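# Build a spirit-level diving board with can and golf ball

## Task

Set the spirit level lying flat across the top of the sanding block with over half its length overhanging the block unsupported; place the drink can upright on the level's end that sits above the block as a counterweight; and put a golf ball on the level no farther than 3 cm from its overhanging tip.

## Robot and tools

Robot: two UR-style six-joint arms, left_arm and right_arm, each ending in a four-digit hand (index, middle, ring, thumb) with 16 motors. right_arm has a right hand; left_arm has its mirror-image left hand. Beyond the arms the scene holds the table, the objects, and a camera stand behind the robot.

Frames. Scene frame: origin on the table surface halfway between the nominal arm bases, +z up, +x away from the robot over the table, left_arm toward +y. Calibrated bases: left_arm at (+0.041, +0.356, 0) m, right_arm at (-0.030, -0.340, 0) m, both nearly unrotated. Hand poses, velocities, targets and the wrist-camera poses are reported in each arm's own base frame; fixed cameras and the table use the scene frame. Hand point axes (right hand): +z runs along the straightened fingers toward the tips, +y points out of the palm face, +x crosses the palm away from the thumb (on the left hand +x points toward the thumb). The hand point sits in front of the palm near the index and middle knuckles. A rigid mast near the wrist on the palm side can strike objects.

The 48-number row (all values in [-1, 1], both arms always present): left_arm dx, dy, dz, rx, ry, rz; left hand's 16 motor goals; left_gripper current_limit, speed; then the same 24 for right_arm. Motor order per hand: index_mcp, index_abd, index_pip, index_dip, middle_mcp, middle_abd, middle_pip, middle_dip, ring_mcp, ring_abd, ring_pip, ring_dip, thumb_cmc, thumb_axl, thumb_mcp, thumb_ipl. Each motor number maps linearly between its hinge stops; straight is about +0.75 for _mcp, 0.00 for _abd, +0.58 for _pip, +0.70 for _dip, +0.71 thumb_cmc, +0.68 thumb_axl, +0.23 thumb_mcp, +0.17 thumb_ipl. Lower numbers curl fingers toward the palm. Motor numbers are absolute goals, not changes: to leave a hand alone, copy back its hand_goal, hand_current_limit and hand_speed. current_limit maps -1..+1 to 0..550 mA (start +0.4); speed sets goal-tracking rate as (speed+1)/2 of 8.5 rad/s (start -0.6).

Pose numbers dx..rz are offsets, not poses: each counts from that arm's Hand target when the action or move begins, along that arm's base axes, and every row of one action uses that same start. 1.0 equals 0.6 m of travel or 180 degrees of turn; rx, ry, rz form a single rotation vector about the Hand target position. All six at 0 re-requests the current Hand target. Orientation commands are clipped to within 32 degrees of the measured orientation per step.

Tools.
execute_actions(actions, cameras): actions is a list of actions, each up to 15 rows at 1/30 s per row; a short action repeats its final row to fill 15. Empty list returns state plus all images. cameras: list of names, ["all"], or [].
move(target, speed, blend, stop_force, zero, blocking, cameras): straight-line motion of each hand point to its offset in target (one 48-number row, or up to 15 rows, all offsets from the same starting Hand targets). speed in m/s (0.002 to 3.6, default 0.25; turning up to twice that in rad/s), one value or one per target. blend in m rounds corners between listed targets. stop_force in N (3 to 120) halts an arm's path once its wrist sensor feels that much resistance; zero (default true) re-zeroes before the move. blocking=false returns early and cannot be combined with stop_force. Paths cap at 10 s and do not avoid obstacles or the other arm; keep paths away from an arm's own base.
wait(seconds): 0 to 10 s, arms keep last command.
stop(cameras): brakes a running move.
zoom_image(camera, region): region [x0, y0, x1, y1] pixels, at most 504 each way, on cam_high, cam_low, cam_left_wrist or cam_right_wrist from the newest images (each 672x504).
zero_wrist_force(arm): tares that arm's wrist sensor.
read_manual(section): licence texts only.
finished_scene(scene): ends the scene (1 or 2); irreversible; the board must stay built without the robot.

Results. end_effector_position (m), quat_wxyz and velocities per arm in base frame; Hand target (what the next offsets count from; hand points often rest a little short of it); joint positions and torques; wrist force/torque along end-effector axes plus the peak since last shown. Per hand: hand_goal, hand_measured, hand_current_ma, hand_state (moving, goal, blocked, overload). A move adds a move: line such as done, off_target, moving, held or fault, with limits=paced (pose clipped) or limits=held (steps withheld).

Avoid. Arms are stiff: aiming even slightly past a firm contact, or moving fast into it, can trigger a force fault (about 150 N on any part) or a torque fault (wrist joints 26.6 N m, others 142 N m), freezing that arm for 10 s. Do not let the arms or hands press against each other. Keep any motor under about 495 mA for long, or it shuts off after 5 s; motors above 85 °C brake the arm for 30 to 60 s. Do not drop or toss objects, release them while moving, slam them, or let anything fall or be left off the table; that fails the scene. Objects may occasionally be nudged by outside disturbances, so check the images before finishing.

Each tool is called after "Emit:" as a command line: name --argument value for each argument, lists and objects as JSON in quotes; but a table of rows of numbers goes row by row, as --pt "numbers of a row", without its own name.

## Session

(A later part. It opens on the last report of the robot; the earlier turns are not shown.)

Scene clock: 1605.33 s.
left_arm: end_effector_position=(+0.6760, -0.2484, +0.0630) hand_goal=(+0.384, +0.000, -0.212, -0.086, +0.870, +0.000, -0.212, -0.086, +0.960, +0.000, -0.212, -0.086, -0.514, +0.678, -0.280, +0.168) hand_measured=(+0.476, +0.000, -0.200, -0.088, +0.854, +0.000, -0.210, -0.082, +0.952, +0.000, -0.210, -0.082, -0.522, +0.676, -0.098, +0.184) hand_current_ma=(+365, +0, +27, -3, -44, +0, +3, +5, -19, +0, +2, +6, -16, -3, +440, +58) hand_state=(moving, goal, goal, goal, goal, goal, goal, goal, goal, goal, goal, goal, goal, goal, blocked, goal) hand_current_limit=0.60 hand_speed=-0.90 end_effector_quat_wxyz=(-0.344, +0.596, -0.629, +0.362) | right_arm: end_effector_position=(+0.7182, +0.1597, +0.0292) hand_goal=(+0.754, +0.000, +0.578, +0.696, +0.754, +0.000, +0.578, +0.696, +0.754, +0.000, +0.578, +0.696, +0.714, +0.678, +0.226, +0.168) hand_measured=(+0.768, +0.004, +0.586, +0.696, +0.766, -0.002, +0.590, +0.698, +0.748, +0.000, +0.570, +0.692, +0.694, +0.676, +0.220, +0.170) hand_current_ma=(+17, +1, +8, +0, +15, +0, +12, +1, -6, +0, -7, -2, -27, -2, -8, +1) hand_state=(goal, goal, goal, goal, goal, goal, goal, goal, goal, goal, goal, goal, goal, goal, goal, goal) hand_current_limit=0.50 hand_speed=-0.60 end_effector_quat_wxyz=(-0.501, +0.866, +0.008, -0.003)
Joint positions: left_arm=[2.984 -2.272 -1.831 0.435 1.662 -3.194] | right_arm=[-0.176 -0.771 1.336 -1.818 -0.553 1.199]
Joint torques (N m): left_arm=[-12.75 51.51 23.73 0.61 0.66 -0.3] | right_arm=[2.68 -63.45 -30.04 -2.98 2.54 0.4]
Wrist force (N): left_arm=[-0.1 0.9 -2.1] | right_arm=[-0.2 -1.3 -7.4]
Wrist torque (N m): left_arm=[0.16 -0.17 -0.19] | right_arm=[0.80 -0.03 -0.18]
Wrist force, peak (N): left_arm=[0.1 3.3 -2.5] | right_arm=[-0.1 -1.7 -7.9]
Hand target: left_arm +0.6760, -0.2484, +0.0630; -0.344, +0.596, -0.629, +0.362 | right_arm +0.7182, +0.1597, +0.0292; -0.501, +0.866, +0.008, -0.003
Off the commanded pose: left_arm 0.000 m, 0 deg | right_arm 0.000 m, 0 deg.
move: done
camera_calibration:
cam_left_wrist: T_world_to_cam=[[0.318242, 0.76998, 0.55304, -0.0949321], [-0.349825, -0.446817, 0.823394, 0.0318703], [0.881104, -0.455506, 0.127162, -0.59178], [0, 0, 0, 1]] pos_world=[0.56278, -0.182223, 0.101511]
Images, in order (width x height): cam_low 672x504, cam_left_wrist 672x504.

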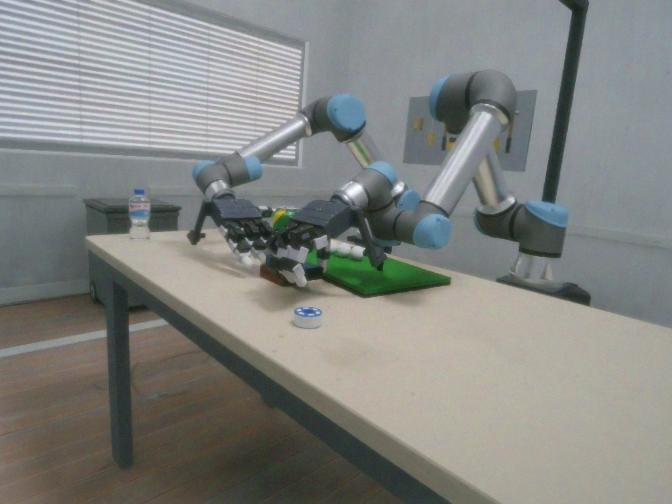

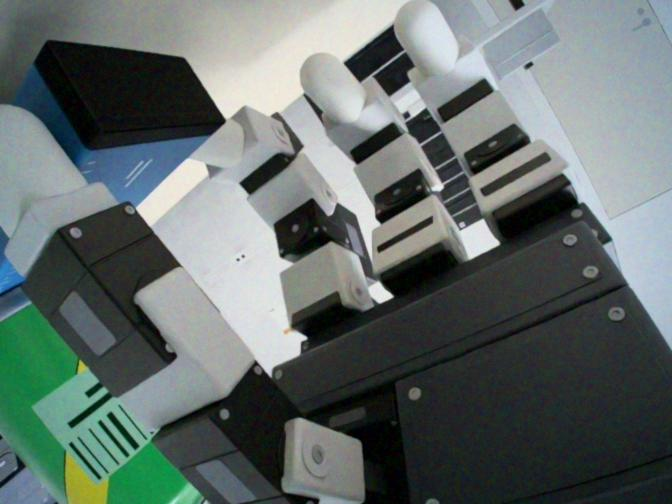

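Emit:
move --target '[0,0,0,0,0,0,0.384,0,-0.212,-0.087,0.87,0,-0.212,-0.087,0.959,0,-0.212,-0.087,-0.514,0.678,-0.281,0.168,0.6,-0.9,0,-0.0067,-0.0033,0,0,0,0.753,0,0.577,0.696,0.753,0,0.577,0.696,0.753,0,0.577,0.696,0.714,0.678,0.226,0.168,0.5,-0.6]' --speed 0.015

Emit:
move --target '[0.0014,0.0267,0,0,0,0,0.384,0,-0.212,-0.087,0.87,0,-0.212,-0.087,0.959,0,-0.212,-0.087,-0.514,0.678,-0.281,0.168,0.6,-0.9,0,0,0,0,0,0,0.753,0,0.577,0.696,0.753,0,0.577,0.696,0.753,0,0.577,0.696,0.714,0.678,0.226,0.168,0.5,-0.6]' --speed 0.015 --cameras '["cam_left_wrist","cam_low","cam_high"]'

Emit:
zoom_image --camera "cam_low" --region '[220, 180, 360, 310]'

Emit:
zoom_image --camera "cam_high" --region '[310, 260, 450, 360]'

Scene clock: 1621.87 s.
left_arm: end_effector_position=(+0.6760, -0.2484, +0.0630) hand_goal=(+0.384, +0.000, -0.212, -0.086, +0.870, +0.000, -0.212, -0.086, +0.960, +0.000, -0.212, -0.086, -0.514, +0.678, -0.280, +0.168) hand_measured=(+0.476, +0.000, -0.200, -0.088, +0.854, +0.000, -0.210, -0.082, +0.952, +0.000, -0.210, -0.082, -0.522, +0.676, -0.098, +0.184) hand_current_ma=(+362, +0, +27, -3, -44, +0, +3, +5, -19, +0, +2, +6, -16, -3, +440, +58) hand_state=(blocked, goal, goal, goal, goal, goal, goal, goal, goal, goal, goal, goal, goal, goal, blocked, goal) hand_current_limit=0.60 hand_speed=-0.90 end_effector_quat_wxyz=(-0.344, +0.596, -0.629, +0.362) | right_arm: end_effector_position=(+0.7182, +0.1556, +0.0272) hand_goal=(+0.754, +0.000, +0.578, +0.696, +0.754, +0.000, +0.578, +0.696, +0.754, +0.000, +0.578, +0.696, +0.714, +0.678, +0.226, +0.168) hand_measured=(+0.774, +0.002, +0.594, +0.704, +0.772, -0.002, +0.596, +0.704, +0.748, +0.000, +0.570, +0.692, +0.694, +0.676, +0.220, +0.170) hand_current_ma=(+31, +1, +18, +8, +27, -1, +24, +8, -6, +0, -7, -2, -27, -2, -8, +1) hand_state=(blocked, goal, goal, goal, goal, goal, goal, goal, goal, goal, goal, goal, goal, goal, goal, goal) hand_current_limit=0.50 hand_speed=-0.60 end_effector_quat_wxyz=(-0.501, +0.866, +0.008, -0.003)
Joint positions: left_arm=[2.984 -2.272 -1.831 0.435 1.662 -3.194] | right_arm=[-0.181 -0.769 1.335 -1.812 -0.554 1.189]
Joint torques (N m): left_arm=[-12.36 40.86 13 3.44 0.66 -0.29] | right_arm=[-2.67 -44.72 -32.17 -1.33 -0.76 0.08]
Wrist force (N): left_arm=[0.3 0.9 -2.4] | right_arm=[0.2 -2.8 0.1]
Wrist torque (N m): left_arm=[0.19 -0.21 -0.18] | right_arm=[0.32 -0.07 -0.14]
Wrist force, peak (N): left_arm=[0.0 1.2 -2.6] | right_arm=[0.0 -1.6 -7.9]
Hand target: left_arm +0.6760, -0.2484, +0.0630; -0.344, +0.596, -0.629, +0.362 | right_arm +0.7182, +0.1557, +0.0272; -0.501, +0.866, +0.008, -0.003
Off the commanded pose: left_arm 0.000 m, 0 deg | right_arm 0.000 m, 0 deg.
move: done

Scene clock: 1623.17 s.
left_arm: end_effector_position=(+0.6768, -0.2322, +0.0630) hand_goal=(+0.384, +0.000, -0.212, -0.086, +0.870, +0.000, -0.212, -0.086, +0.960, +0.000, -0.212, -0.086, -0.514, +0.678, -0.280, +0.168) hand_measured=(+0.470, +0.002, -0.188, -0.080, +0.854, +0.000, -0.210, -0.082, +0.952, +0.000, -0.210, -0.082, -0.486, +0.690, -0.100, +0.186) hand_current_ma=(+336, +4, +63, +10, -44, +0, +3, +5, -19, +0, +2, +6, +79, +34, +440, +62) hand_state=(blocked, goal, blocked, goal, goal, goal, goal, goal, goal, goal, goal, goal, blocked, goal, blocked, goal) hand_current_limit=0.60 hand_speed=-0.90 end_effector_quat_wxyz=(-0.344, +0.596, -0.629, +0.362) | right_arm: end_effector_position=(+0.7182, +0.1557, +0.0272) hand_goal=(+0.754, +0.000, +0.578, +0.696, +0.754, +0.000, +0.578, +0.696, +0.754, +0.000, +0.578, +0.696, +0.714, +0.678, +0.226, +0.168) hand_measured=(+0.774, +0.002, +0.594, +0.704, +0.772, -0.002, +0.596, +0.704, +0.748, +0.000, +0.570, +0.692, +0.694, +0.676, +0.220, +0.170) hand_current_ma=(+31, +1, +18, +8, +27, -1, +24, +8, -6, +0, -7, -2, -27, -2, -8, +1) hand_state=(blocked, goal, goal, goal, goal, goal, goal, goal, goal, goal, goal, goal, goal, goal, goal, goal) hand_current_limit=0.50 hand_speed=-0.60 end_effector_quat_wxyz=(-0.501, +0.866, +0.008, -0.003)
Joint positions: left_arm=[3.014 -2.265 -1.847 0.445 1.636 -3.179] | right_arm=[-0.181 -0.769 1.335 -1.812 -0.554 1.189]
Joint torques (N m): left_arm=[-2.2 48.07 12.81 4.9 1.02 0.85] | right_arm=[4.17 -56.23 -30.53 -3.56 2.11 1.48]
Wrist force (N): left_arm=[3.3 1.6 -2.3] | right_arm=[0.2 -2.6 -0.3]
Wrist torque (N m): left_arm=[0.07 -0.18 -0.25] | right_arm=[0.38 -0.05 -0.14]
Wrist force, peak (N): left_arm=[4.1 2.2 -2.6] | right_arm=[0.2 -2.8 0.0]
Hand target: left_arm +0.6768, -0.2324, +0.0630; -0.344, +0.596, -0.629, +0.362 | right_arm +0.7182, +0.1557, +0.0272; -0.501, +0.866, +0.008, -0.003
Off the commanded pose: left_arm 0.000 m, 0 deg | right_arm 0.000 m, 0 deg.
move: done
camera_calibration:
cam_left_wrist: T_world_to_cam=[[0.318242, 0.76998, 0.55304, -0.10766], [-0.349825, -0.446817, 0.823394, 0.0393886], [0.881104, -0.455506, 0.127162, -0.585105], [0, 0, 0, 1]] pos_world=[0.56358, -0.166023, 0.101511]
Images, in order (width x height): cam_high 672x504, cam_low 672x504, cam_left_wrist 672x504.

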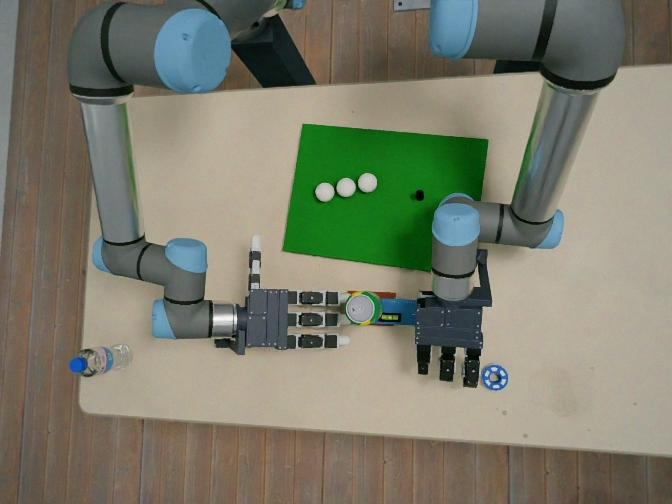

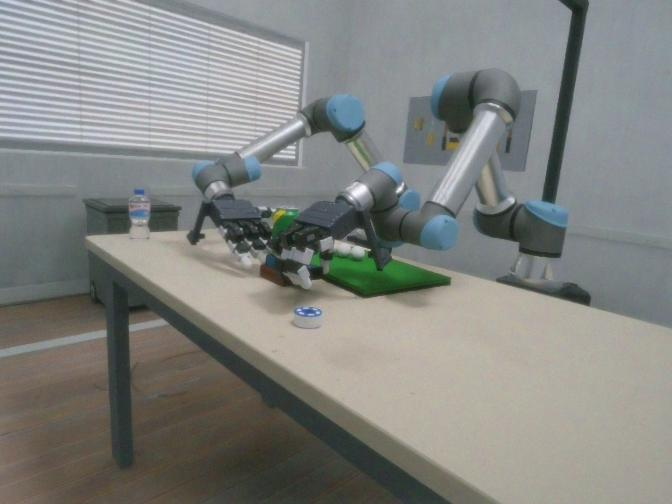

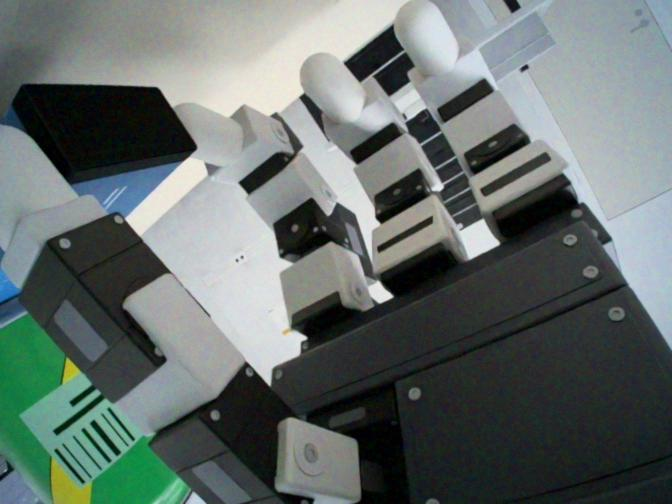

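Scaled by 3.600 from the camera's 672x504 image, which has a finer 960x720 frame.

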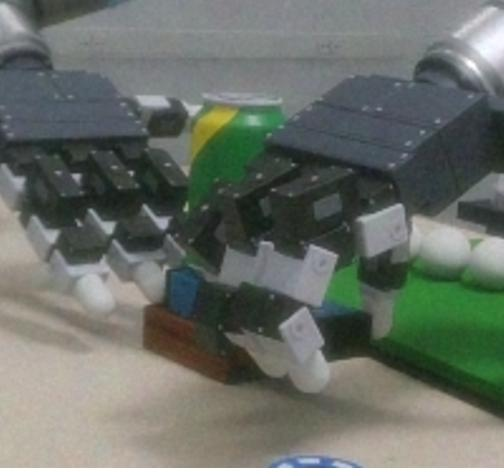

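Scaled by 3.600 from the camera's 672x504 image, which has a finer 960x720 frame.

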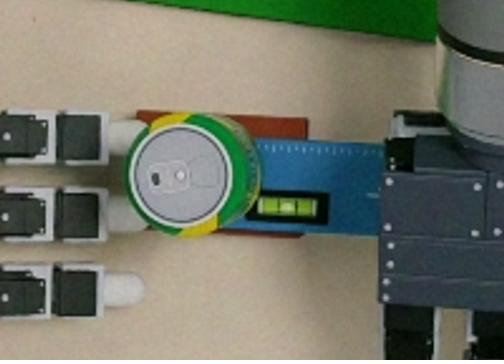

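Emit:
move --target '[0,0,0,0,0,0,0.75,0,-0.212,-0.087,0.87,0,-0.212,-0.087,0.959,0,-0.212,-0.087,-0.514,0.678,0.12,0.168,0.5,-0.8,0,0,0,0,0,0,0.753,0,0.577,0.696,0.753,0,0.577,0.696,0.753,0,0.577,0.696,0.714,0.678,0.226,0.168,0.5,-0.6]' --speed 0.05

Emit:
move --pt "-0.0014 -0.0267 0 0 0 0 0.75 0 -0.212 -0.087 0.87 0 -0.212 -0.087 0.959 0 -0.212 -0.087 -0.514 0.678 0.12 0.168 0.5 -0.8 0 -0.02 0.01 0 0 0 0.753 0 0.577 0.696 0.753 0 0.577 0.696 0.753 0 0.577 0.696 0.714 0.678 0.226 0.168 0.5 -0.6" --pt "-0.0014 -0.0267 0 0 0 0 0.384 0 -0.212 -0.087 0.87 0 -0.212 -0.087 0.959 0 -0.212 -0.087 -0.57 0.678 -0.281 0.168 0.6 -0.9 0 -0.1 0.05 0 0 0 0.753 0 0.577 0.696 0.753 0 0.577 0.696 0.753 0 0.577 0.696 0.714 0.678 0.226 0.168 0.5 -0.6" --speed 0.06 --cameras '["cam_left_wrist","cam_high","cam_low"]'

Emit:
zoom_image --camera "cam_low" --region '[220, 180, 360, 310]'

Scene clock: 1669.30 s.
left_arm: end_effector_position=(+0.6768, -0.2324, +0.0630) hand_goal=(+0.750, +0.000, -0.212, -0.086, +0.870, +0.000, -0.212, -0.086, +0.960, +0.000, -0.212, -0.086, -0.514, +0.678, +0.120, +0.168) hand_measured=(+0.730, +0.004, -0.210, -0.082, +0.854, +0.000, -0.210, -0.082, +0.952, +0.000, -0.210, -0.082, -0.512, +0.680, +0.114, +0.170) hand_current_ma=(-53, +5, +5, +7, -44, +0, +3, +5, -19, +0, +2, +6, +3, +5, -14, +4) hand_state=(goal, goal, goal, goal, goal, goal, goal, goal, goal, goal, goal, goal, goal, goal, goal, goal) hand_current_limit=0.50 hand_speed=-0.80 end_effector_quat_wxyz=(-0.344, +0.596, -0.629, +0.362) | right_arm: end_effector_position=(+0.7182, +0.1557, +0.0272) hand_goal=(+0.754, +0.000, +0.578, +0.696, +0.754, +0.000, +0.578, +0.696, +0.754, +0.000, +0.578, +0.696, +0.714, +0.678, +0.226, +0.168) hand_measured=(+0.774, +0.002, +0.594, +0.704, +0.772, -0.002, +0.596, +0.704, +0.748, +0.000, +0.570, +0.692, +0.694, +0.676, +0.220, +0.170) hand_current_ma=(+31, +1, +18, +8, +27, -1, +24, +8, -6, +0, -7, -2, -27, -2, -8, +1) hand_state=(blocked, goal, goal, goal, goal, goal, goal, goal, goal, goal, goal, goal, goal, goal, goal, goal) hand_current_limit=0.50 hand_speed=-0.60 end_effector_quat_wxyz=(-0.501, +0.866, +0.008, -0.003)
Joint positions: left_arm=[3.013 -2.265 -1.847 0.445 1.637 -3.179] | right_arm=[-0.181 -0.769 1.335 -1.812 -0.554 1.189]
Joint torques (N m): left_arm=[-12.62 35.96 23.66 0.32 -0.73 -0.74] | right_arm=[4.61 -59.81 -25.97 -3.76 1.99 1.57]
Wrist force (N): left_arm=[0.5 1.9 -2.0] | right_arm=[0.0 -2.8 0.3]
Wrist torque (N m): left_arm=[0.13 -0.21 -0.16] | right_arm=[0.30 -0.05 -0.17]
Wrist force, peak (N): left_arm=[4.0 1.9 -2.9] | right_arm=[0.1 -2.9 0.1]
Hand target: left_arm +0.6768, -0.2324, +0.0630; -0.344, +0.596, -0.629, +0.362 | right_arm +0.7182, +0.1557, +0.0272; -0.501, +0.866, +0.008, -0.003
Off the commanded pose: left_arm 0.000 m, 0 deg | right_arm 0.000 m, 0 deg.
move: done

Scene clock: 1672.40 s.
left_arm: end_effector_position=(+0.6760, -0.2484, +0.0630) hand_goal=(+0.384, +0.000, -0.212, -0.086, +0.870, +0.000, -0.212, -0.086, +0.960, +0.000, -0.212, -0.086, -0.570, +0.678, -0.280, +0.168) hand_measured=(+0.478, +0.004, -0.200, -0.088, +0.854, +0.000, -0.210, -0.082, +0.952, +0.000, -0.210, -0.082, -0.568, +0.680, -0.102, +0.184) hand_current_ma=(+378, +5, +30, -2, -44, +0, +3, +5, -19, +0, +2, +6, +3, +5, +440, +56) hand_state=(blocked, goal, goal, goal, goal, goal, goal, goal, goal, goal, goal, goal, goal, goal, blocked, goal) hand_current_limit=0.60 hand_speed=-0.90 end_effector_quat_wxyz=(-0.344, +0.596, -0.629, +0.362) | right_arm: end_effector_position=(+0.7182, +0.0957, +0.0572) hand_goal=(+0.754, +0.000, +0.578, +0.696, +0.754, +0.000, +0.578, +0.696, +0.754, +0.000, +0.578, +0.696, +0.714, +0.678, +0.226, +0.168) hand_measured=(+0.746, +0.002, +0.578, +0.698, +0.748, -0.002, +0.578, +0.698, +0.748, +0.000, +0.570, +0.692, +0.694, +0.676, +0.220, +0.170) hand_current_ma=(-7, +1, +0, +2, -6, -1, +0, +1, -6, +0, -7, -2, -27, -2, -8, +1) hand_state=(goal, goal, goal, goal, goal, goal, goal, goal, goal, goal, goal, goal, goal, goal, goal, goal) hand_current_limit=0.50 hand_speed=-0.60 end_effector_quat_wxyz=(-0.501, +0.866, +0.008, -0.003)
Joint positions: left_arm=[2.984 -2.272 -1.831 0.435 1.662 -3.194] | right_arm=[-0.261 -0.804 1.282 -1.607 -0.584 1.052]
Joint torques (N m): left_arm=[12.74 50.65 6.9 4.92 -1.37 1.12] | right_arm=[6.22 -43.72 -10.04 -0.48 3.19 1.36]
Wrist force (N): left_arm=[0.6 0.3 -2.3] | right_arm=[0.2 0.3 -0.2]
Wrist torque (N m): left_arm=[0.10 -0.22 -0.03] | right_arm=[0.07 -0.03 -0.19]
Wrist force, peak (N): left_arm=[0.5 2.2 -2.1] | right_arm=[0.3 -2.3 0.8]
Hand target: left_arm +0.6760, -0.2484, +0.0630; -0.344, +0.596, -0.629, +0.362 | right_arm +0.7182, +0.0957, +0.0572; -0.501, +0.866, +0.008, -0.003
Off the commanded pose: left_arm 0.000 m, 0 deg | right_arm 0.000 m, 0 deg.
move: done
camera_calibration:
cam_left_wrist: T_world_to_cam=[[0.318242, 0.76998, 0.55304, -0.0949321], [-0.349825, -0.446817, 0.823394, 0.0318703], [0.881104, -0.455506, 0.127162, -0.59178], [0, 0, 0, 1]] pos_world=[0.56278, -0.182223, 0.101511]
Images, in order (width x height): cam_high 672x504, cam_low 672x504, cam_left_wrist 672x504.

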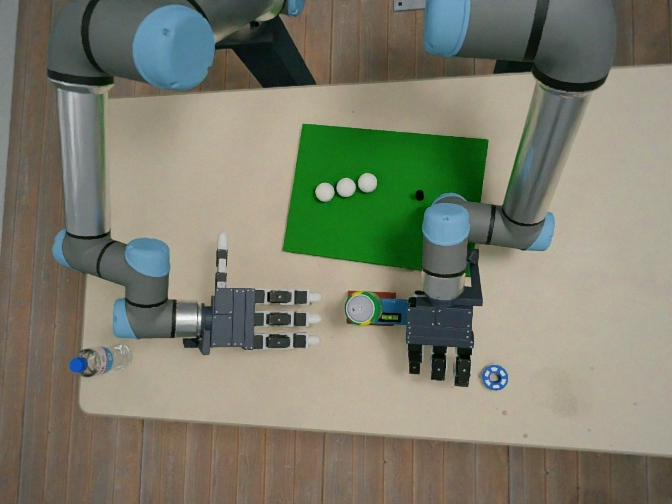

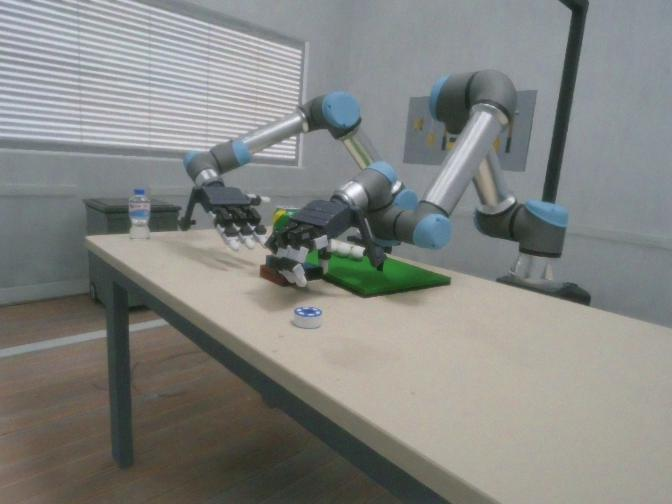

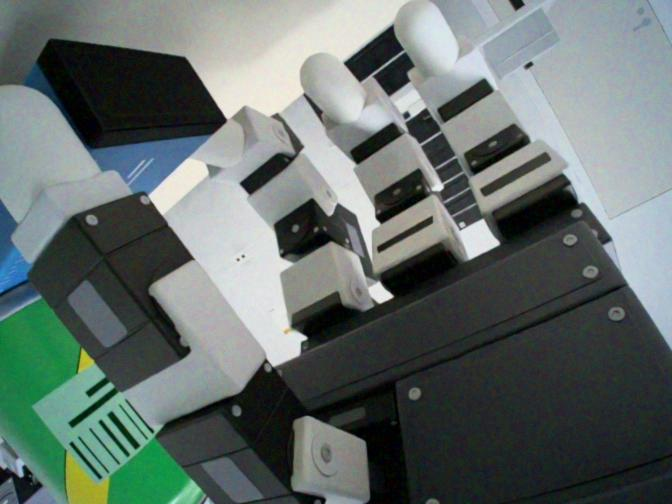

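Scaled by 3.600 from the camera's 672x504 image, which has a finer 960x720 frame.

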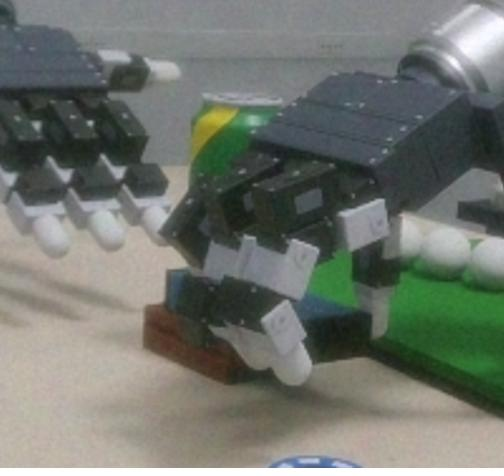

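Emit:
move --pt "0 0 0 0 0 0 0.384 0 -0.212 -0.087 0.87 0 -0.212 -0.087 0.959 0 -0.212 -0.087 -0.57 0.678 -0.281 0.168 0.6 -0.9 0 0 0.4333 0 0 0 0.753 0 0.577 0.696 0.753 0 0.577 0.696 0.753 0 0.577 0.696 0.714 0.678 0.226 0.168 0.5 -0.6" --pt "0 0 0 0 0 0 0.384 0 -0.212 -0.087 0.87 0 -0.212 -0.087 0.959 0 -0.212 -0.087 -0.57 0.678 -0.281 0.168 0.6 -0.9 0.0327 0.402 0.4333 0 0 -0.5 0.87 0 -0.212 -0.087 0.87 0 -0.212 -0.087 0.959 0 -0.212 -0.087 -0.571 0.678 0.2 0.168 0.5 -0.5" --speed '[0.25,0.35]' --blend '[0.06,0]'

Emit:
move --target '[0,0,0,0,0,0,0.384,0,-0.212,-0.087,0.87,0,-0.212,-0.087,0.959,0,-0.212,-0.087,-0.57,0.678,-0.281,0.168,0.6,-0.9,0,0,-0.15,0,0,0,0.87,0,-0.212,-0.087,0.87,0,-0.212,-0.087,0.959,0,-0.212,-0.087,-0.571,0.678,0.2,0.168,0.5,-0.5]' --speed 0.15 --cameras '["cam_right_wrist","cam_high","cam_low"]'

Emit:
zoom_image --camera "cam_low" --region '[220, 150, 360, 310]'

Scene clock: 1702.10 s.
left_arm: end_effector_position=(+0.6760, -0.2484, +0.0630) hand_goal=(+0.384, +0.000, -0.212, -0.086, +0.870, +0.000, -0.212, -0.086, +0.960, +0.000, -0.212, -0.086, -0.570, +0.678, -0.280, +0.168) hand_measured=(+0.478, +0.004, -0.200, -0.088, +0.854, +0.000, -0.210, -0.082, +0.952, +0.000, -0.210, -0.082, -0.568, +0.680, -0.102, +0.184) hand_current_ma=(+378, +5, +30, -2, -44, +0, +3, +5, -19, +0, +2, +6, +3, +5, +440, +56) hand_state=(blocked, goal, goal, goal, goal, goal, goal, goal, goal, goal, goal, goal, goal, goal, blocked, goal) hand_current_limit=0.60 hand_speed=-0.90 end_effector_quat_wxyz=(-0.344, +0.596, -0.629, +0.362) | right_arm: end_effector_position=(+0.7378, +0.3369, +0.3172) hand_goal=(+0.870, +0.000, -0.212, -0.086, +0.870, +0.000, -0.212, -0.086, +0.960, +0.000, -0.212, -0.086, -0.570, +0.678, +0.200, +0.168) hand_measured=(+0.850, +0.002, -0.210, -0.082, +0.852, -0.002, -0.210, -0.082, +0.942, +0.000, -0.210, -0.084, -0.568, +0.676, +0.200, +0.170) hand_current_ma=(-32, +1, +1, +2, -24, -1, +1, +2, -25, +0, +1, +2, +1, -2, +0, +1) hand_state=(blocked, goal, goal, goal, goal, goal, goal, goal, goal, goal, goal, goal, goal, goal, goal, goal) hand_current_limit=0.50 hand_speed=-0.50 end_effector_quat_wxyz=(-0.356, +0.617, -0.607, +0.352)
Joint positions: left_arm=[2.984 -2.272 -1.831 0.435 1.662 -3.194] | right_arm=[0.289 -1.032 1.31 -2.881 -1.808 3.278]
Joint torques (N m): left_arm=[11.31 36.69 14.11 0.22 -0.54 1.07] | right_arm=[4.33 -61.28 -13 -1.3 -1.64 1.36]
Wrist force (N): left_arm=[0.5 0.5 -2.1] | right_arm=[-0.8 0.1 -0.3]
Wrist torque (N m): left_arm=[0.11 -0.22 -0.05] | right_arm=[0.05 0.03 -0.17]
Wrist force, peak (N): left_arm=[0.8 0.6 -3.0] | right_arm=[-0.1 2.6 0.9]
Hand target: left_arm +0.6760, -0.2484, +0.0630; -0.344, +0.596, -0.629, +0.362 | right_arm +0.7378, +0.3369, +0.3172; -0.356, +0.617, -0.607, +0.352
Off the commanded pose: left_arm 0.000 m, 0 deg | right_arm 0.000 m, 0 deg.
move: done

Scene clock: 1703.17 s.
left_arm: end_effector_position=(+0.6760, -0.2484, +0.0630) hand_goal=(+0.384, +0.000, -0.212, -0.086, +0.870, +0.000, -0.212, -0.086, +0.960, +0.000, -0.212, -0.086, -0.570, +0.678, -0.280, +0.168) hand_measured=(+0.478, +0.004, -0.200, -0.088, +0.854, +0.000, -0.210, -0.082, +0.952, +0.000, -0.210, -0.082, -0.568, +0.680, -0.102, +0.184) hand_current_ma=(+378, +5, +30, -2, -44, +0, +3, +5, -19, +0, +2, +6, +3, +5, +440, +56) hand_state=(blocked, goal, goal, goal, goal, goal, goal, goal, goal, goal, goal, goal, goal, goal, blocked, goal) hand_current_limit=0.60 hand_speed=-0.90 end_effector_quat_wxyz=(-0.344, +0.596, -0.629, +0.362) | right_arm: end_effector_position=(+0.7377, +0.3369, +0.2271) hand_goal=(+0.870, +0.000, -0.212, -0.086, +0.870, +0.000, -0.212, -0.086, +0.960, +0.000, -0.212, -0.086, -0.570, +0.678, +0.200, +0.168) hand_measured=(+0.852, +0.002, -0.210, -0.082, +0.854, -0.002, -0.210, -0.082, +0.944, +0.000, -0.210, -0.084, -0.568, +0.676, +0.200, +0.170) hand_current_ma=(-27, +1, +1, +2, -20, -1, +1, +2, -21, +0, +1, +2, +1, -2, +0, +1) hand_state=(goal, goal, goal, goal, goal, goal, goal, goal, goal, goal, goal, goal, goal, goal, goal, goal) hand_current_limit=0.50 hand_speed=-0.50 end_effector_quat_wxyz=(-0.356, +0.617, -0.607, +0.352)
Joint positions: left_arm=[2.984 -2.272 -1.831 0.435 1.662 -3.194] | right_arm=[0.289 -0.953 1.427 -3.077 -1.808 3.278]
Joint torques (N m): left_arm=[10.8 36.09 15.29 0.27 -0.46 1.05] | right_arm=[-0.32 -60.38 -33.44 -3.56 1.47 -1.1]
Wrist force (N): left_arm=[0.6 0.4 -2.5] | right_arm=[-0.3 0.0 -0.4]
Wrist torque (N m): left_arm=[0.14 -0.24 -0.04] | right_arm=[0.03 -0.06 -0.12]
Wrist force, peak (N): left_arm=[0.8 0.3 -2.9] | right_arm=[-0.7 -2.0 -1.4]
Hand target: left_arm +0.6760, -0.2484, +0.0630; -0.344, +0.596, -0.629, +0.362 | right_arm +0.7378, +0.3369, +0.2272; -0.356, +0.617, -0.607, +0.352
Off the commanded pose: left_arm 0.000 m, 0 deg | right_arm 0.000 m, 0 deg.
move: done
camera_calibration:
cam_right_wrist: T_world_to_cam=[[-0.265626, 0.76683, -0.584307, 0.111883], [-0.402148, 0.462701, 0.790054, -0.0823665], [0.876196, 0.444837, 0.185474, -0.715134], [0, 0, 0, 1]] pos_world=[0.623193, 0.270434, 0.263087]
Images, in order (width x height): cam_high 672x504, cam_low 672x504, cam_right_wrist 672x504.

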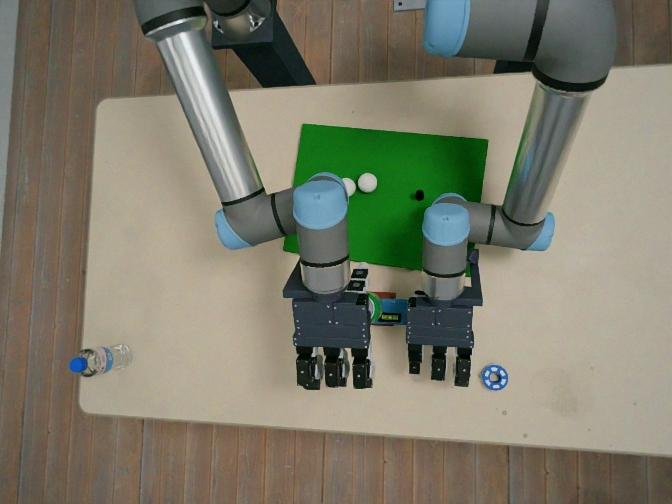

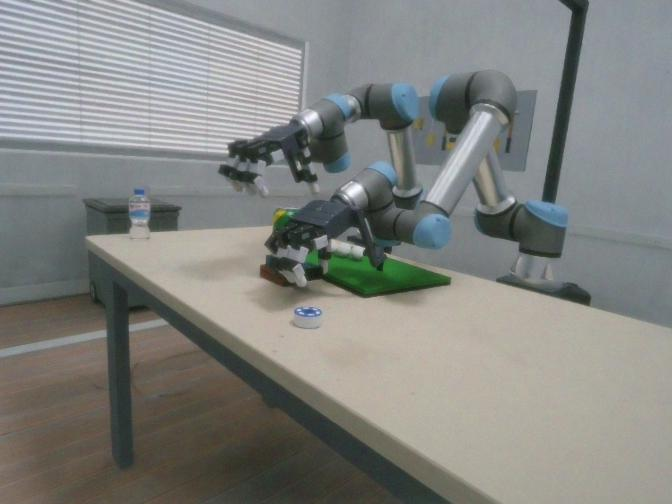

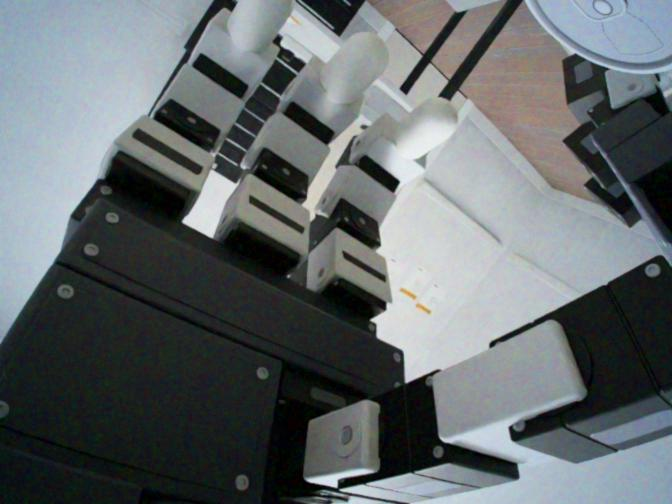

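Scaled by 3.150 from the camera's 672x504 image, which has a finer 960x720 frame.

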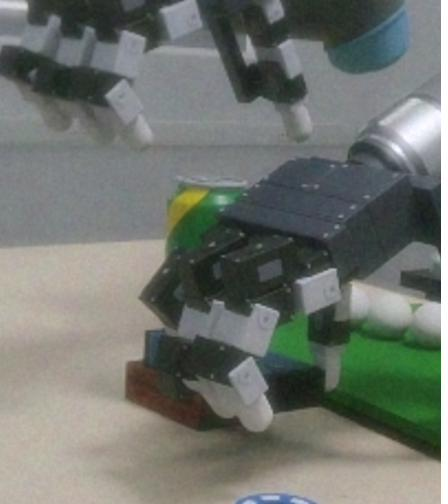

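Emit:
move --target '[0,0,0,0,0,0,0.384,0,-0.212,-0.087,0.87,0,-0.212,-0.087,0.959,0,-0.212,-0.087,-0.57,0.678,-0.281,0.168,0.6,-0.9,-0.0067,0,-0.1603,0,0,0,0.87,0,-0.212,-0.087,0.87,0,-0.212,-0.087,0.959,0,-0.212,-0.087,-0.571,0.678,0.2,0.168,0.5,-0.5]' --speed 0.08 --stop_force 8 --cameras '["cam_right_wrist"]'

Emit:
move --target '[0,0,0,0,0,0,0.384,0,-0.212,-0.087,0.87,0,-0.212,-0.087,0.959,0,-0.212,-0.087,-0.57,0.678,-0.281,0.168,0.6,-0.9,0,0,0,0,0,0,0.342,0,-0.212,-0.087,0.342,0,-0.212,-0.087,0.959,0,-0.212,-0.087,-0.571,0.678,-0.247,0.168,0.7,-0.85]' --speed 0.05 --cameras '["cam_right_wrist","cam_low"]'

Emit:
zoom_image --camera "cam_low" --region '[220, 150, 360, 310]'

Scene clock: 1719.73 s.
left_arm: end_effector_position=(+0.6760, -0.2484, +0.0630) hand_goal=(+0.384, +0.000, -0.212, -0.086, +0.870, +0.000, -0.212, -0.086, +0.960, +0.000, -0.212, -0.086, -0.570, +0.678, -0.280, +0.168) hand_measured=(+0.478, +0.004, -0.200, -0.088, +0.854, +0.000, -0.210, -0.082, +0.952, +0.000, -0.210, -0.082, -0.568, +0.680, -0.102, +0.184) hand_current_ma=(+378, +5, +30, -2, -44, +0, +3, +5, -19, +0, +2, +6, +3, +5, +440, +56) hand_state=(blocked, goal, goal, goal, goal, goal, goal, goal, goal, goal, goal, goal, goal, goal, blocked, goal) hand_current_limit=0.60 hand_speed=-0.90 end_effector_quat_wxyz=(-0.344, +0.596, -0.629, +0.362) | right_arm: end_effector_position=(+0.7338, +0.3369, +0.1310) hand_goal=(+0.870, +0.000, -0.212, -0.086, +0.870, +0.000, -0.212, -0.086, +0.960, +0.000, -0.212, -0.086, -0.570, +0.678, +0.200, +0.168) hand_measured=(+0.852, +0.002, -0.210, -0.082, +0.856, -0.002, -0.210, -0.082, +0.946, +0.000, -0.210, -0.084, -0.568, +0.676, +0.200, +0.170) hand_current_ma=(-25, +1, +1, +2, -19, -1, +1, +2, -19, +0, +1, +2, +1, -2, +0, +1) hand_state=(goal, goal, goal, goal, goal, goal, goal, goal, goal, goal, goal, goal, goal, goal, goal, goal) hand_current_limit=0.50 hand_speed=-0.50 end_effector_quat_wxyz=(-0.356, +0.617, -0.607, +0.352)
Joint positions: left_arm=[2.984 -2.272 -1.831 0.435 1.662 -3.194] | right_arm=[0.291 -0.836 1.509 -3.275 -1.81 3.279]
Joint torques (N m): left_arm=[10.15 36.53 16.93 0.15 0.02 0.9] | right_arm=[2.96 -64.41 -32.63 -4.05 -0.87 0.27]
Wrist force (N): left_arm=[0.4 0.8 -2.5] | right_arm=[0.0 0.0 -0.4]
Wrist torque (N m): left_arm=[0.18 -0.23 -0.06] | right_arm=[0.05 -0.08 -0.20]
Wrist force, peak (N): left_arm=[0.8 0.4 -2.9] | right_arm=[-0.3 -2.0 -1.5]
Hand target: left_arm +0.6760, -0.2484, +0.0630; -0.344, +0.596, -0.629, +0.362 | right_arm +0.7338, +0.3369, +0.1310; -0.356, +0.617, -0.607, +0.352
Off the commanded pose: left_arm 0.000 m, 0 deg | right_arm 0.000 m, 0 deg.
move: done
camera_calibration:
cam_right_wrist: T_world_to_cam=[[-0.26547, 0.766905, -0.584279, 0.054547], [-0.402357, 0.462599, 0.790007, -0.00788594], [0.876147, 0.444812, 0.185764, -0.693816], [0, 0, 0, 1]] pos_world=[0.619193, 0.270434, 0.166986]
Images, in order (width x height): cam_right_wrist 672x504.

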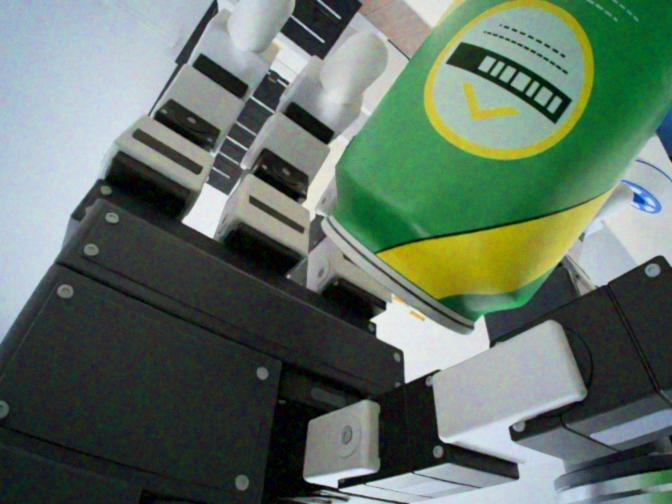

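Scene clock: 1721.00 s.
left_arm: end_effector_position=(+0.6760, -0.2484, +0.0630) hand_goal=(+0.384, +0.000, -0.212, -0.086, +0.870, +0.000, -0.212, -0.086, +0.960, +0.000, -0.212, -0.086, -0.570, +0.678, -0.280, +0.168) hand_measured=(+0.478, +0.002, -0.198, -0.088, +0.854, +0.000, -0.210, -0.082, +0.952, +0.000, -0.210, -0.082, -0.568, +0.680, -0.102, +0.184) hand_current_ma=(+377, +4, +35, -4, -44, +0, +3, +5, -19, +0, +2, +6, +3, +5, +440, +59) hand_state=(blocked, goal, goal, goal, goal, goal, goal, goal, goal, goal, goal, goal, goal, goal, blocked, goal) hand_current_limit=0.60 hand_speed=-0.90 end_effector_quat_wxyz=(-0.344, +0.596, -0.629, +0.362) | right_arm: end_effector_position=(+0.7338, +0.3369, +0.1311) hand_goal=(+0.342, +0.000, -0.212, -0.086, +0.342, +0.000, -0.212, -0.086, +0.960, +0.000, -0.212, -0.086, -0.570, +0.678, -0.246, +0.168) hand_measured=(+0.522, +0.002, -0.188, -0.084, +0.472, -0.010, -0.182, -0.086, +0.946, +0.000, -0.210, -0.084, -0.558, +0.672, -0.090, +0.176) hand_current_ma=(+467, +1, +38, +1, +450, -7, +50, +0, -19, +0, +1, +2, +14, -5, +467, +9) hand_state=(blocked, goal, blocked, goal, blocked, goal, blocked, goal, goal, goal, goal, goal, goal, goal, blocked, goal) hand_current_limit=0.70 hand_speed=-0.85 end_effector_quat_wxyz=(-0.356, +0.617, -0.607, +0.352)
Joint positions: left_arm=[2.984 -2.272 -1.831 0.435 1.662 -3.194] | right_arm=[0.291 -0.836 1.509 -3.275 -1.81 3.279]
Joint torques (N m): left_arm=[9.37 36.85 17.21 0.34 0.16 0.92] | right_arm=[-0.99 -55.29 -25.18 -1.5 0.36 -1.16]
Wrist force (N): left_arm=[0.7 0.0 -2.7] | right_arm=[0.2 -6.0 -0.8]
Wrist torque (N m): left_arm=[0.09 -0.23 -0.04] | right_arm=[0.26 -0.03 -0.26]
Wrist force, peak (N): left_arm=[0.6 0.4 -3.3] | right_arm=[0.5 -6.2 -0.7]
Hand target: left_arm +0.6760, -0.2484, +0.0630; -0.344, +0.596, -0.629, +0.362 | right_arm +0.7338, +0.3369, +0.1310; -0.356, +0.617, -0.607, +0.352
Off the commanded pose: left_arm 0.000 m, 0 deg | right_arm 0.000 m, 0 deg.
move: done
camera_calibration:
cam_right_wrist: T_world_to_cam=[[-0.265385, 0.766892, -0.584335, 0.054566], [-0.40245, 0.462629, 0.789942, -0.00790539], [0.876131, 0.444804, 0.18586, -0.693839], [0, 0, 0, 1]] pos_world=[0.619193, 0.270434, 0.167087]
Images, in order (width x height): cam_low 672x504, cam_right_wrist 672x504.

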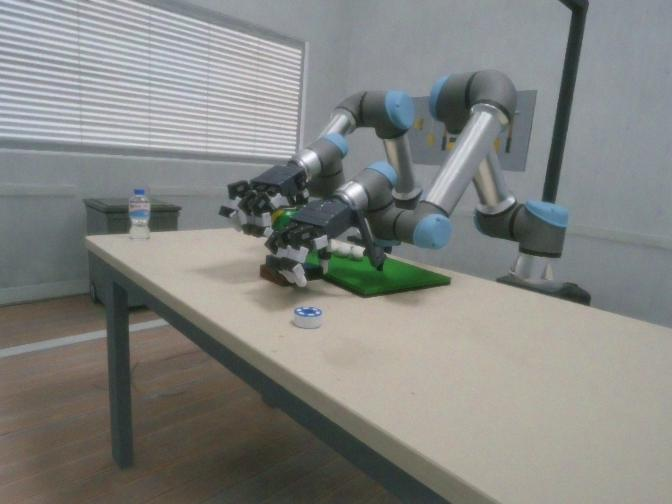

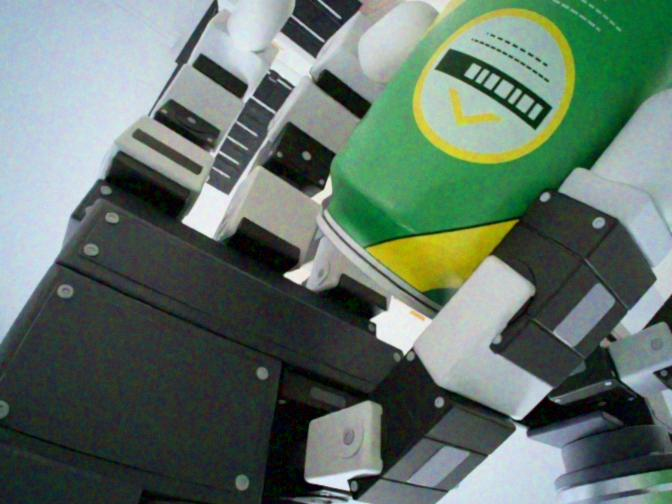

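Scaled by 3.150 from the camera's 672x504 image, which has a finer 960x720 frame.

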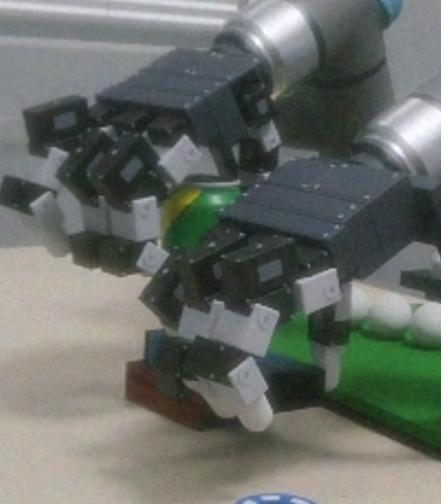

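Emit:
move --pt "0 0 0 0 0 0 0.384 0 -0.212 -0.087 0.87 0 -0.212 -0.087 0.959 0 -0.212 -0.087 -0.57 0.678 -0.281 0.168 0.6 -0.9 0 0 0.0233 0 0 0 0.342 0 -0.212 -0.087 0.342 0 -0.212 -0.087 0.959 0 -0.212 -0.087 -0.571 0.678 -0.247 0.168 0.7 -0.85" --pt "0.0014 0.0267 0 0 0 0 0.384 0 -0.212 -0.087 0.87 0 -0.212 -0.087 0.959 0 -0.212 -0.087 -0.57 0.678 -0.281 0.168 0.6 -0.9 0.0067 0.0292 0.0233 0 0 0 0.342 0 -0.212 -0.087 0.342 0 -0.212 -0.087 0.959 0 -0.212 -0.087 -0.571 0.678 -0.247 0.168 0.7 -0.85" --speed '[0.04,0.02]' --cameras '["cam_right_wrist","cam_low","cam_high","cam_left_wrist"]'

Emit:
zoom_image --camera "cam_low" --region '[220, 180, 360, 310]'

Emit:
zoom_image --camera "cam_high" --region '[310, 260, 450, 360]'

Scene clock: 1753.57 s.
left_arm: end_effector_position=(+0.6768, -0.2322, +0.0630) hand_goal=(+0.384, +0.000, -0.212, -0.086, +0.870, +0.000, -0.212, -0.086, +0.960, +0.000, -0.212, -0.086, -0.570, +0.678, -0.280, +0.168) hand_measured=(+0.478, +0.002, -0.184, -0.080, +0.854, +0.000, -0.210, -0.082, +0.952, +0.000, -0.210, -0.082, -0.576, +0.676, -0.114, +0.184) hand_current_ma=(+377, +3, +76, +13, -44, +0, +3, +5, -19, +0, +2, +6, -13, -2, +440, +61) hand_state=(blocked, goal, blocked, goal, goal, goal, goal, goal, goal, goal, goal, goal, goal, goal, blocked, goal) hand_current_limit=0.60 hand_speed=-0.90 end_effector_quat_wxyz=(-0.344, +0.596, -0.629, +0.362) | right_arm: end_effector_position=(+0.7378, +0.3546, +0.1449) hand_goal=(+0.342, +0.000, -0.212, -0.086, +0.342, +0.000, -0.212, -0.086, +0.960, +0.000, -0.212, -0.086, -0.570, +0.678, -0.246, +0.168) hand_measured=(+0.474, +0.008, -0.158, -0.056, +0.432, -0.014, -0.160, -0.064, +0.946, +0.000, -0.210, -0.084, -0.558, +0.672, -0.090, +0.196) hand_current_ma=(+465, +6, +119, +49, +269, -12, +108, +32, -19, +0, +1, +2, +15, -5, +467, +71) hand_state=(blocked, goal, blocked, blocked, blocked, goal, blocked, blocked, goal, goal, goal, goal, goal, goal, blocked, blocked) hand_current_limit=0.70 hand_speed=-0.85 end_effector_quat_wxyz=(-0.356, +0.617, -0.607, +0.352)
Joint positions: left_arm=[3.014 -2.265 -1.847 0.445 1.636 -3.179] | right_arm=[0.315 -0.834 1.459 -3.224 -1.83 3.292]
Joint torques (N m): left_arm=[-11.25 46.97 16.46 4.44 1.06 -0.1] | right_arm=[-6.12 -62.12 -15.02 -4.65 0.53 0.27]
Wrist force (N): left_arm=[1.1 2.0 -1.3] | right_arm=[0.0 3.8 1.5]
Wrist torque (N m): left_arm=[0.11 -0.17 -0.18] | right_arm=[0.22 -0.09 -0.20]
Wrist force, peak (N): left_arm=[1.8 2.4 -2.0] | right_arm=[0.2 -6.6 -1.3]
Hand target: left_arm +0.6768, -0.2324, +0.0630; -0.344, +0.596, -0.629, +0.362 | right_arm +0.7378, +0.3544, +0.1450; -0.356, +0.617, -0.607, +0.352
Off the commanded pose: left_arm 0.000 m, 0 deg | right_arm 0.000 m, 0 deg.
move: done
camera_calibration:
cam_left_wrist: T_world_to_cam=[[0.318242, 0.76998, 0.55304, -0.10766], [-0.349825, -0.446817, 0.823394, 0.0393886], [0.881104, -0.455506, 0.127162, -0.585105], [0, 0, 0, 1]] pos_world=[0.56358, -0.166023, 0.101511]
cam_right_wrist: T_world_to_cam=[[-0.265502, 0.766856, -0.584329, 0.0503342], [-0.402301, 0.462672, 0.789992, -0.0255318], [0.876163, 0.444821, 0.185667, -0.707745], [0, 0, 0, 1]] pos_world=[0.623193, 0.288034, 0.180987]

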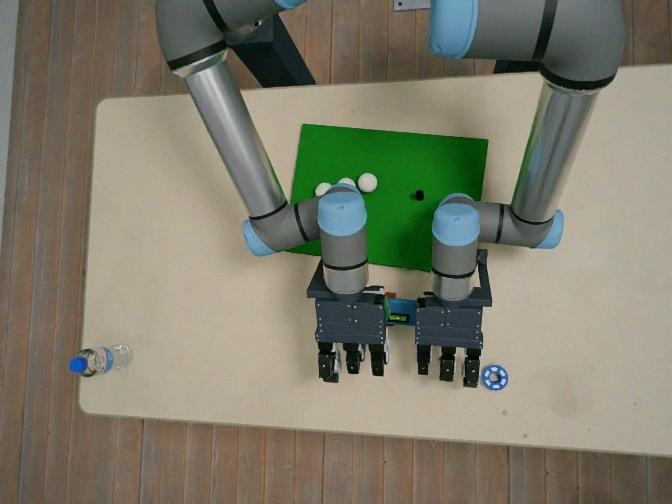

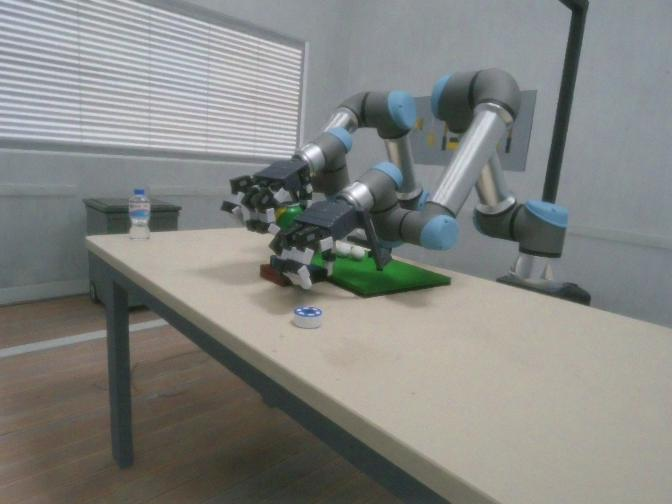

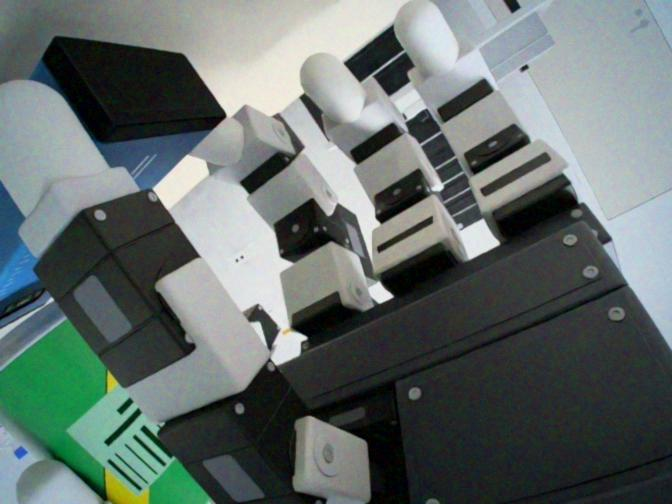

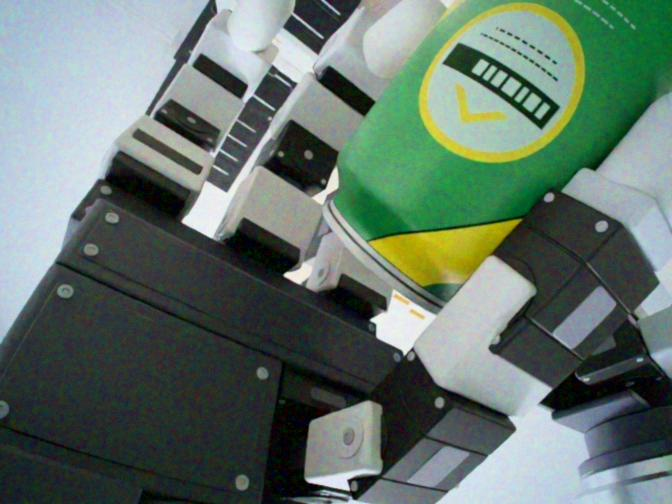

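Scaled by 3.600 from the camera's 672x504 image, which has a finer 960x720 frame.

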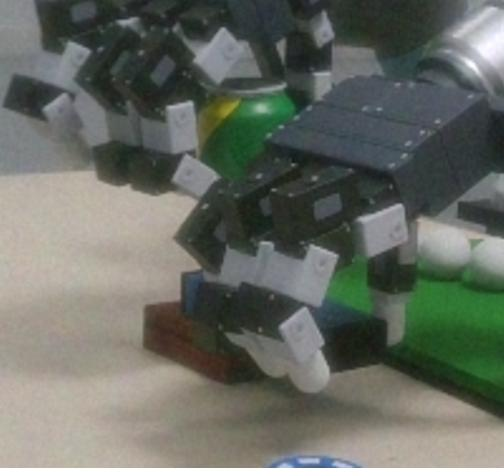

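Scaled by 3.600 from the camera's 672x504 image, which has a finer 960x720 frame.

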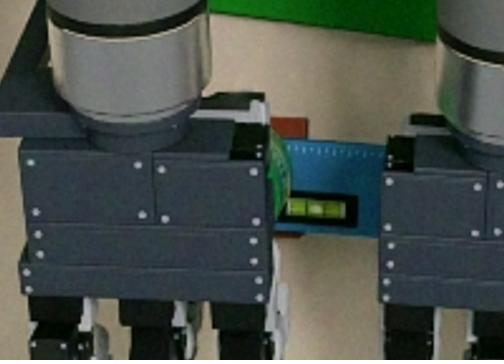

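Emit:
move --target '[0,0,0,0,0,0,0.384,0,-0.212,-0.087,0.87,0,-0.212,-0.087,0.959,0,-0.212,-0.087,-0.57,0.678,-0.281,0.168,0.6,-0.9,0,0,-0.04,0,0,0,0.342,0,-0.212,-0.087,0.342,0,-0.212,-0.087,0.959,0,-0.212,-0.087,-0.571,0.678,-0.247,0.168,0.7,-0.85]' --speed 0.015 --stop_force 6 --cameras '["cam_low"]'

Emit:
zoom_image --camera "cam_low" --region '[220, 180, 360, 310]'

Scene clock: 1764.87 s.
left_arm: end_effector_position=(+0.6768, -0.2324, +0.0630) hand_goal=(+0.384, +0.000, -0.212, -0.086, +0.870, +0.000, -0.212, -0.086, +0.960, +0.000, -0.212, -0.086, -0.570, +0.678, -0.280, +0.168) hand_measured=(+0.478, +0.002, -0.184, -0.088, +0.854, +0.000, -0.210, -0.082, +0.952, +0.000, -0.210, -0.082, -0.576, +0.676, -0.114, +0.188) hand_current_ma=(+377, +3, +76, -2, -44, +0, +3, +5, -19, +0, +2, +6, -12, -3, +440, +72) hand_state=(blocked, goal, blocked, goal, goal, goal, goal, goal, goal, goal, goal, goal, goal, goal, blocked, goal) hand_current_limit=0.60 hand_speed=-0.90 end_effector_quat_wxyz=(-0.344, +0.596, -0.629, +0.362) | right_arm: end_effector_position=(+0.7378, +0.3544, +0.1350) hand_goal=(+0.342, +0.000, -0.212, -0.086, +0.342, +0.000, -0.212, -0.086, +0.960, +0.000, -0.212, -0.086, -0.570, +0.678, -0.246, +0.168) hand_measured=(+0.472, +0.008, -0.158, -0.060, +0.432, -0.014, -0.160, -0.072, +0.946, +0.000, -0.210, -0.084, -0.558, +0.672, -0.090, +0.200) hand_current_ma=(+454, +6, +119, +41, +263, -12, +108, +17, -19, +0, +1, +2, +15, -5, +467, +82) hand_state=(blocked, goal, blocked, blocked, blocked, goal, blocked, goal, goal, goal, goal, goal, goal, goal, blocked, blocked) hand_current_limit=0.70 hand_speed=-0.85 end_effector_quat_wxyz=(-0.356, +0.617, -0.607, +0.352)
Joint positions: left_arm=[3.013 -2.265 -1.847 0.445 1.637 -3.179] | right_arm=[0.315 -0.82 1.464 -3.244 -1.83 3.292]
Joint torques (N m): left_arm=[-9.99 35.33 18.33 -0.04 -0.33 -1.07] | right_arm=[-6.04 -66.5 -32.67 -3.92 1.44 -1.03]
Wrist force (N): left_arm=[1.1 1.5 -1.7] | right_arm=[0.2 1.0 1.4]
Wrist torque (N m): left_arm=[0.19 -0.21 -0.20] | right_arm=[0.21 -0.09 -0.20]
Wrist force, peak (N): left_arm=[1.3 2.2 -2.0] | right_arm=[-0.2 3.9 2.0]
Hand target: left_arm +0.6768, -0.2324, +0.0630; -0.344, +0.596, -0.629, +0.362 | right_arm +0.7378, +0.3544, +0.1350; -0.356, +0.617, -0.607, +0.352 (not the last commanded pose)
Off the commanded pose: left_arm 0.000 m, 0 deg | right_arm 0.014 m, 0 deg.
move: contact (right_arm)
Images, in order (width x height): cam_low 672x504.

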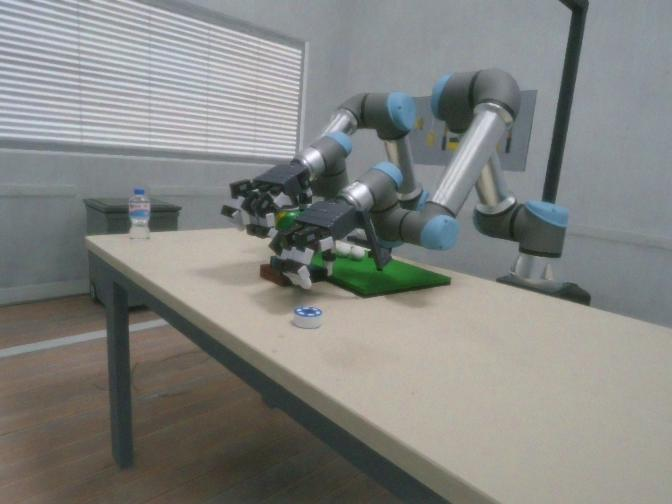

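Scaled by 3.600 from the camera's 672x504 image, which has a finer 960x720 frame.

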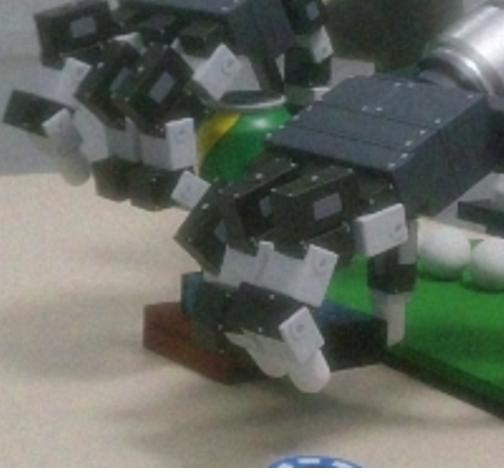

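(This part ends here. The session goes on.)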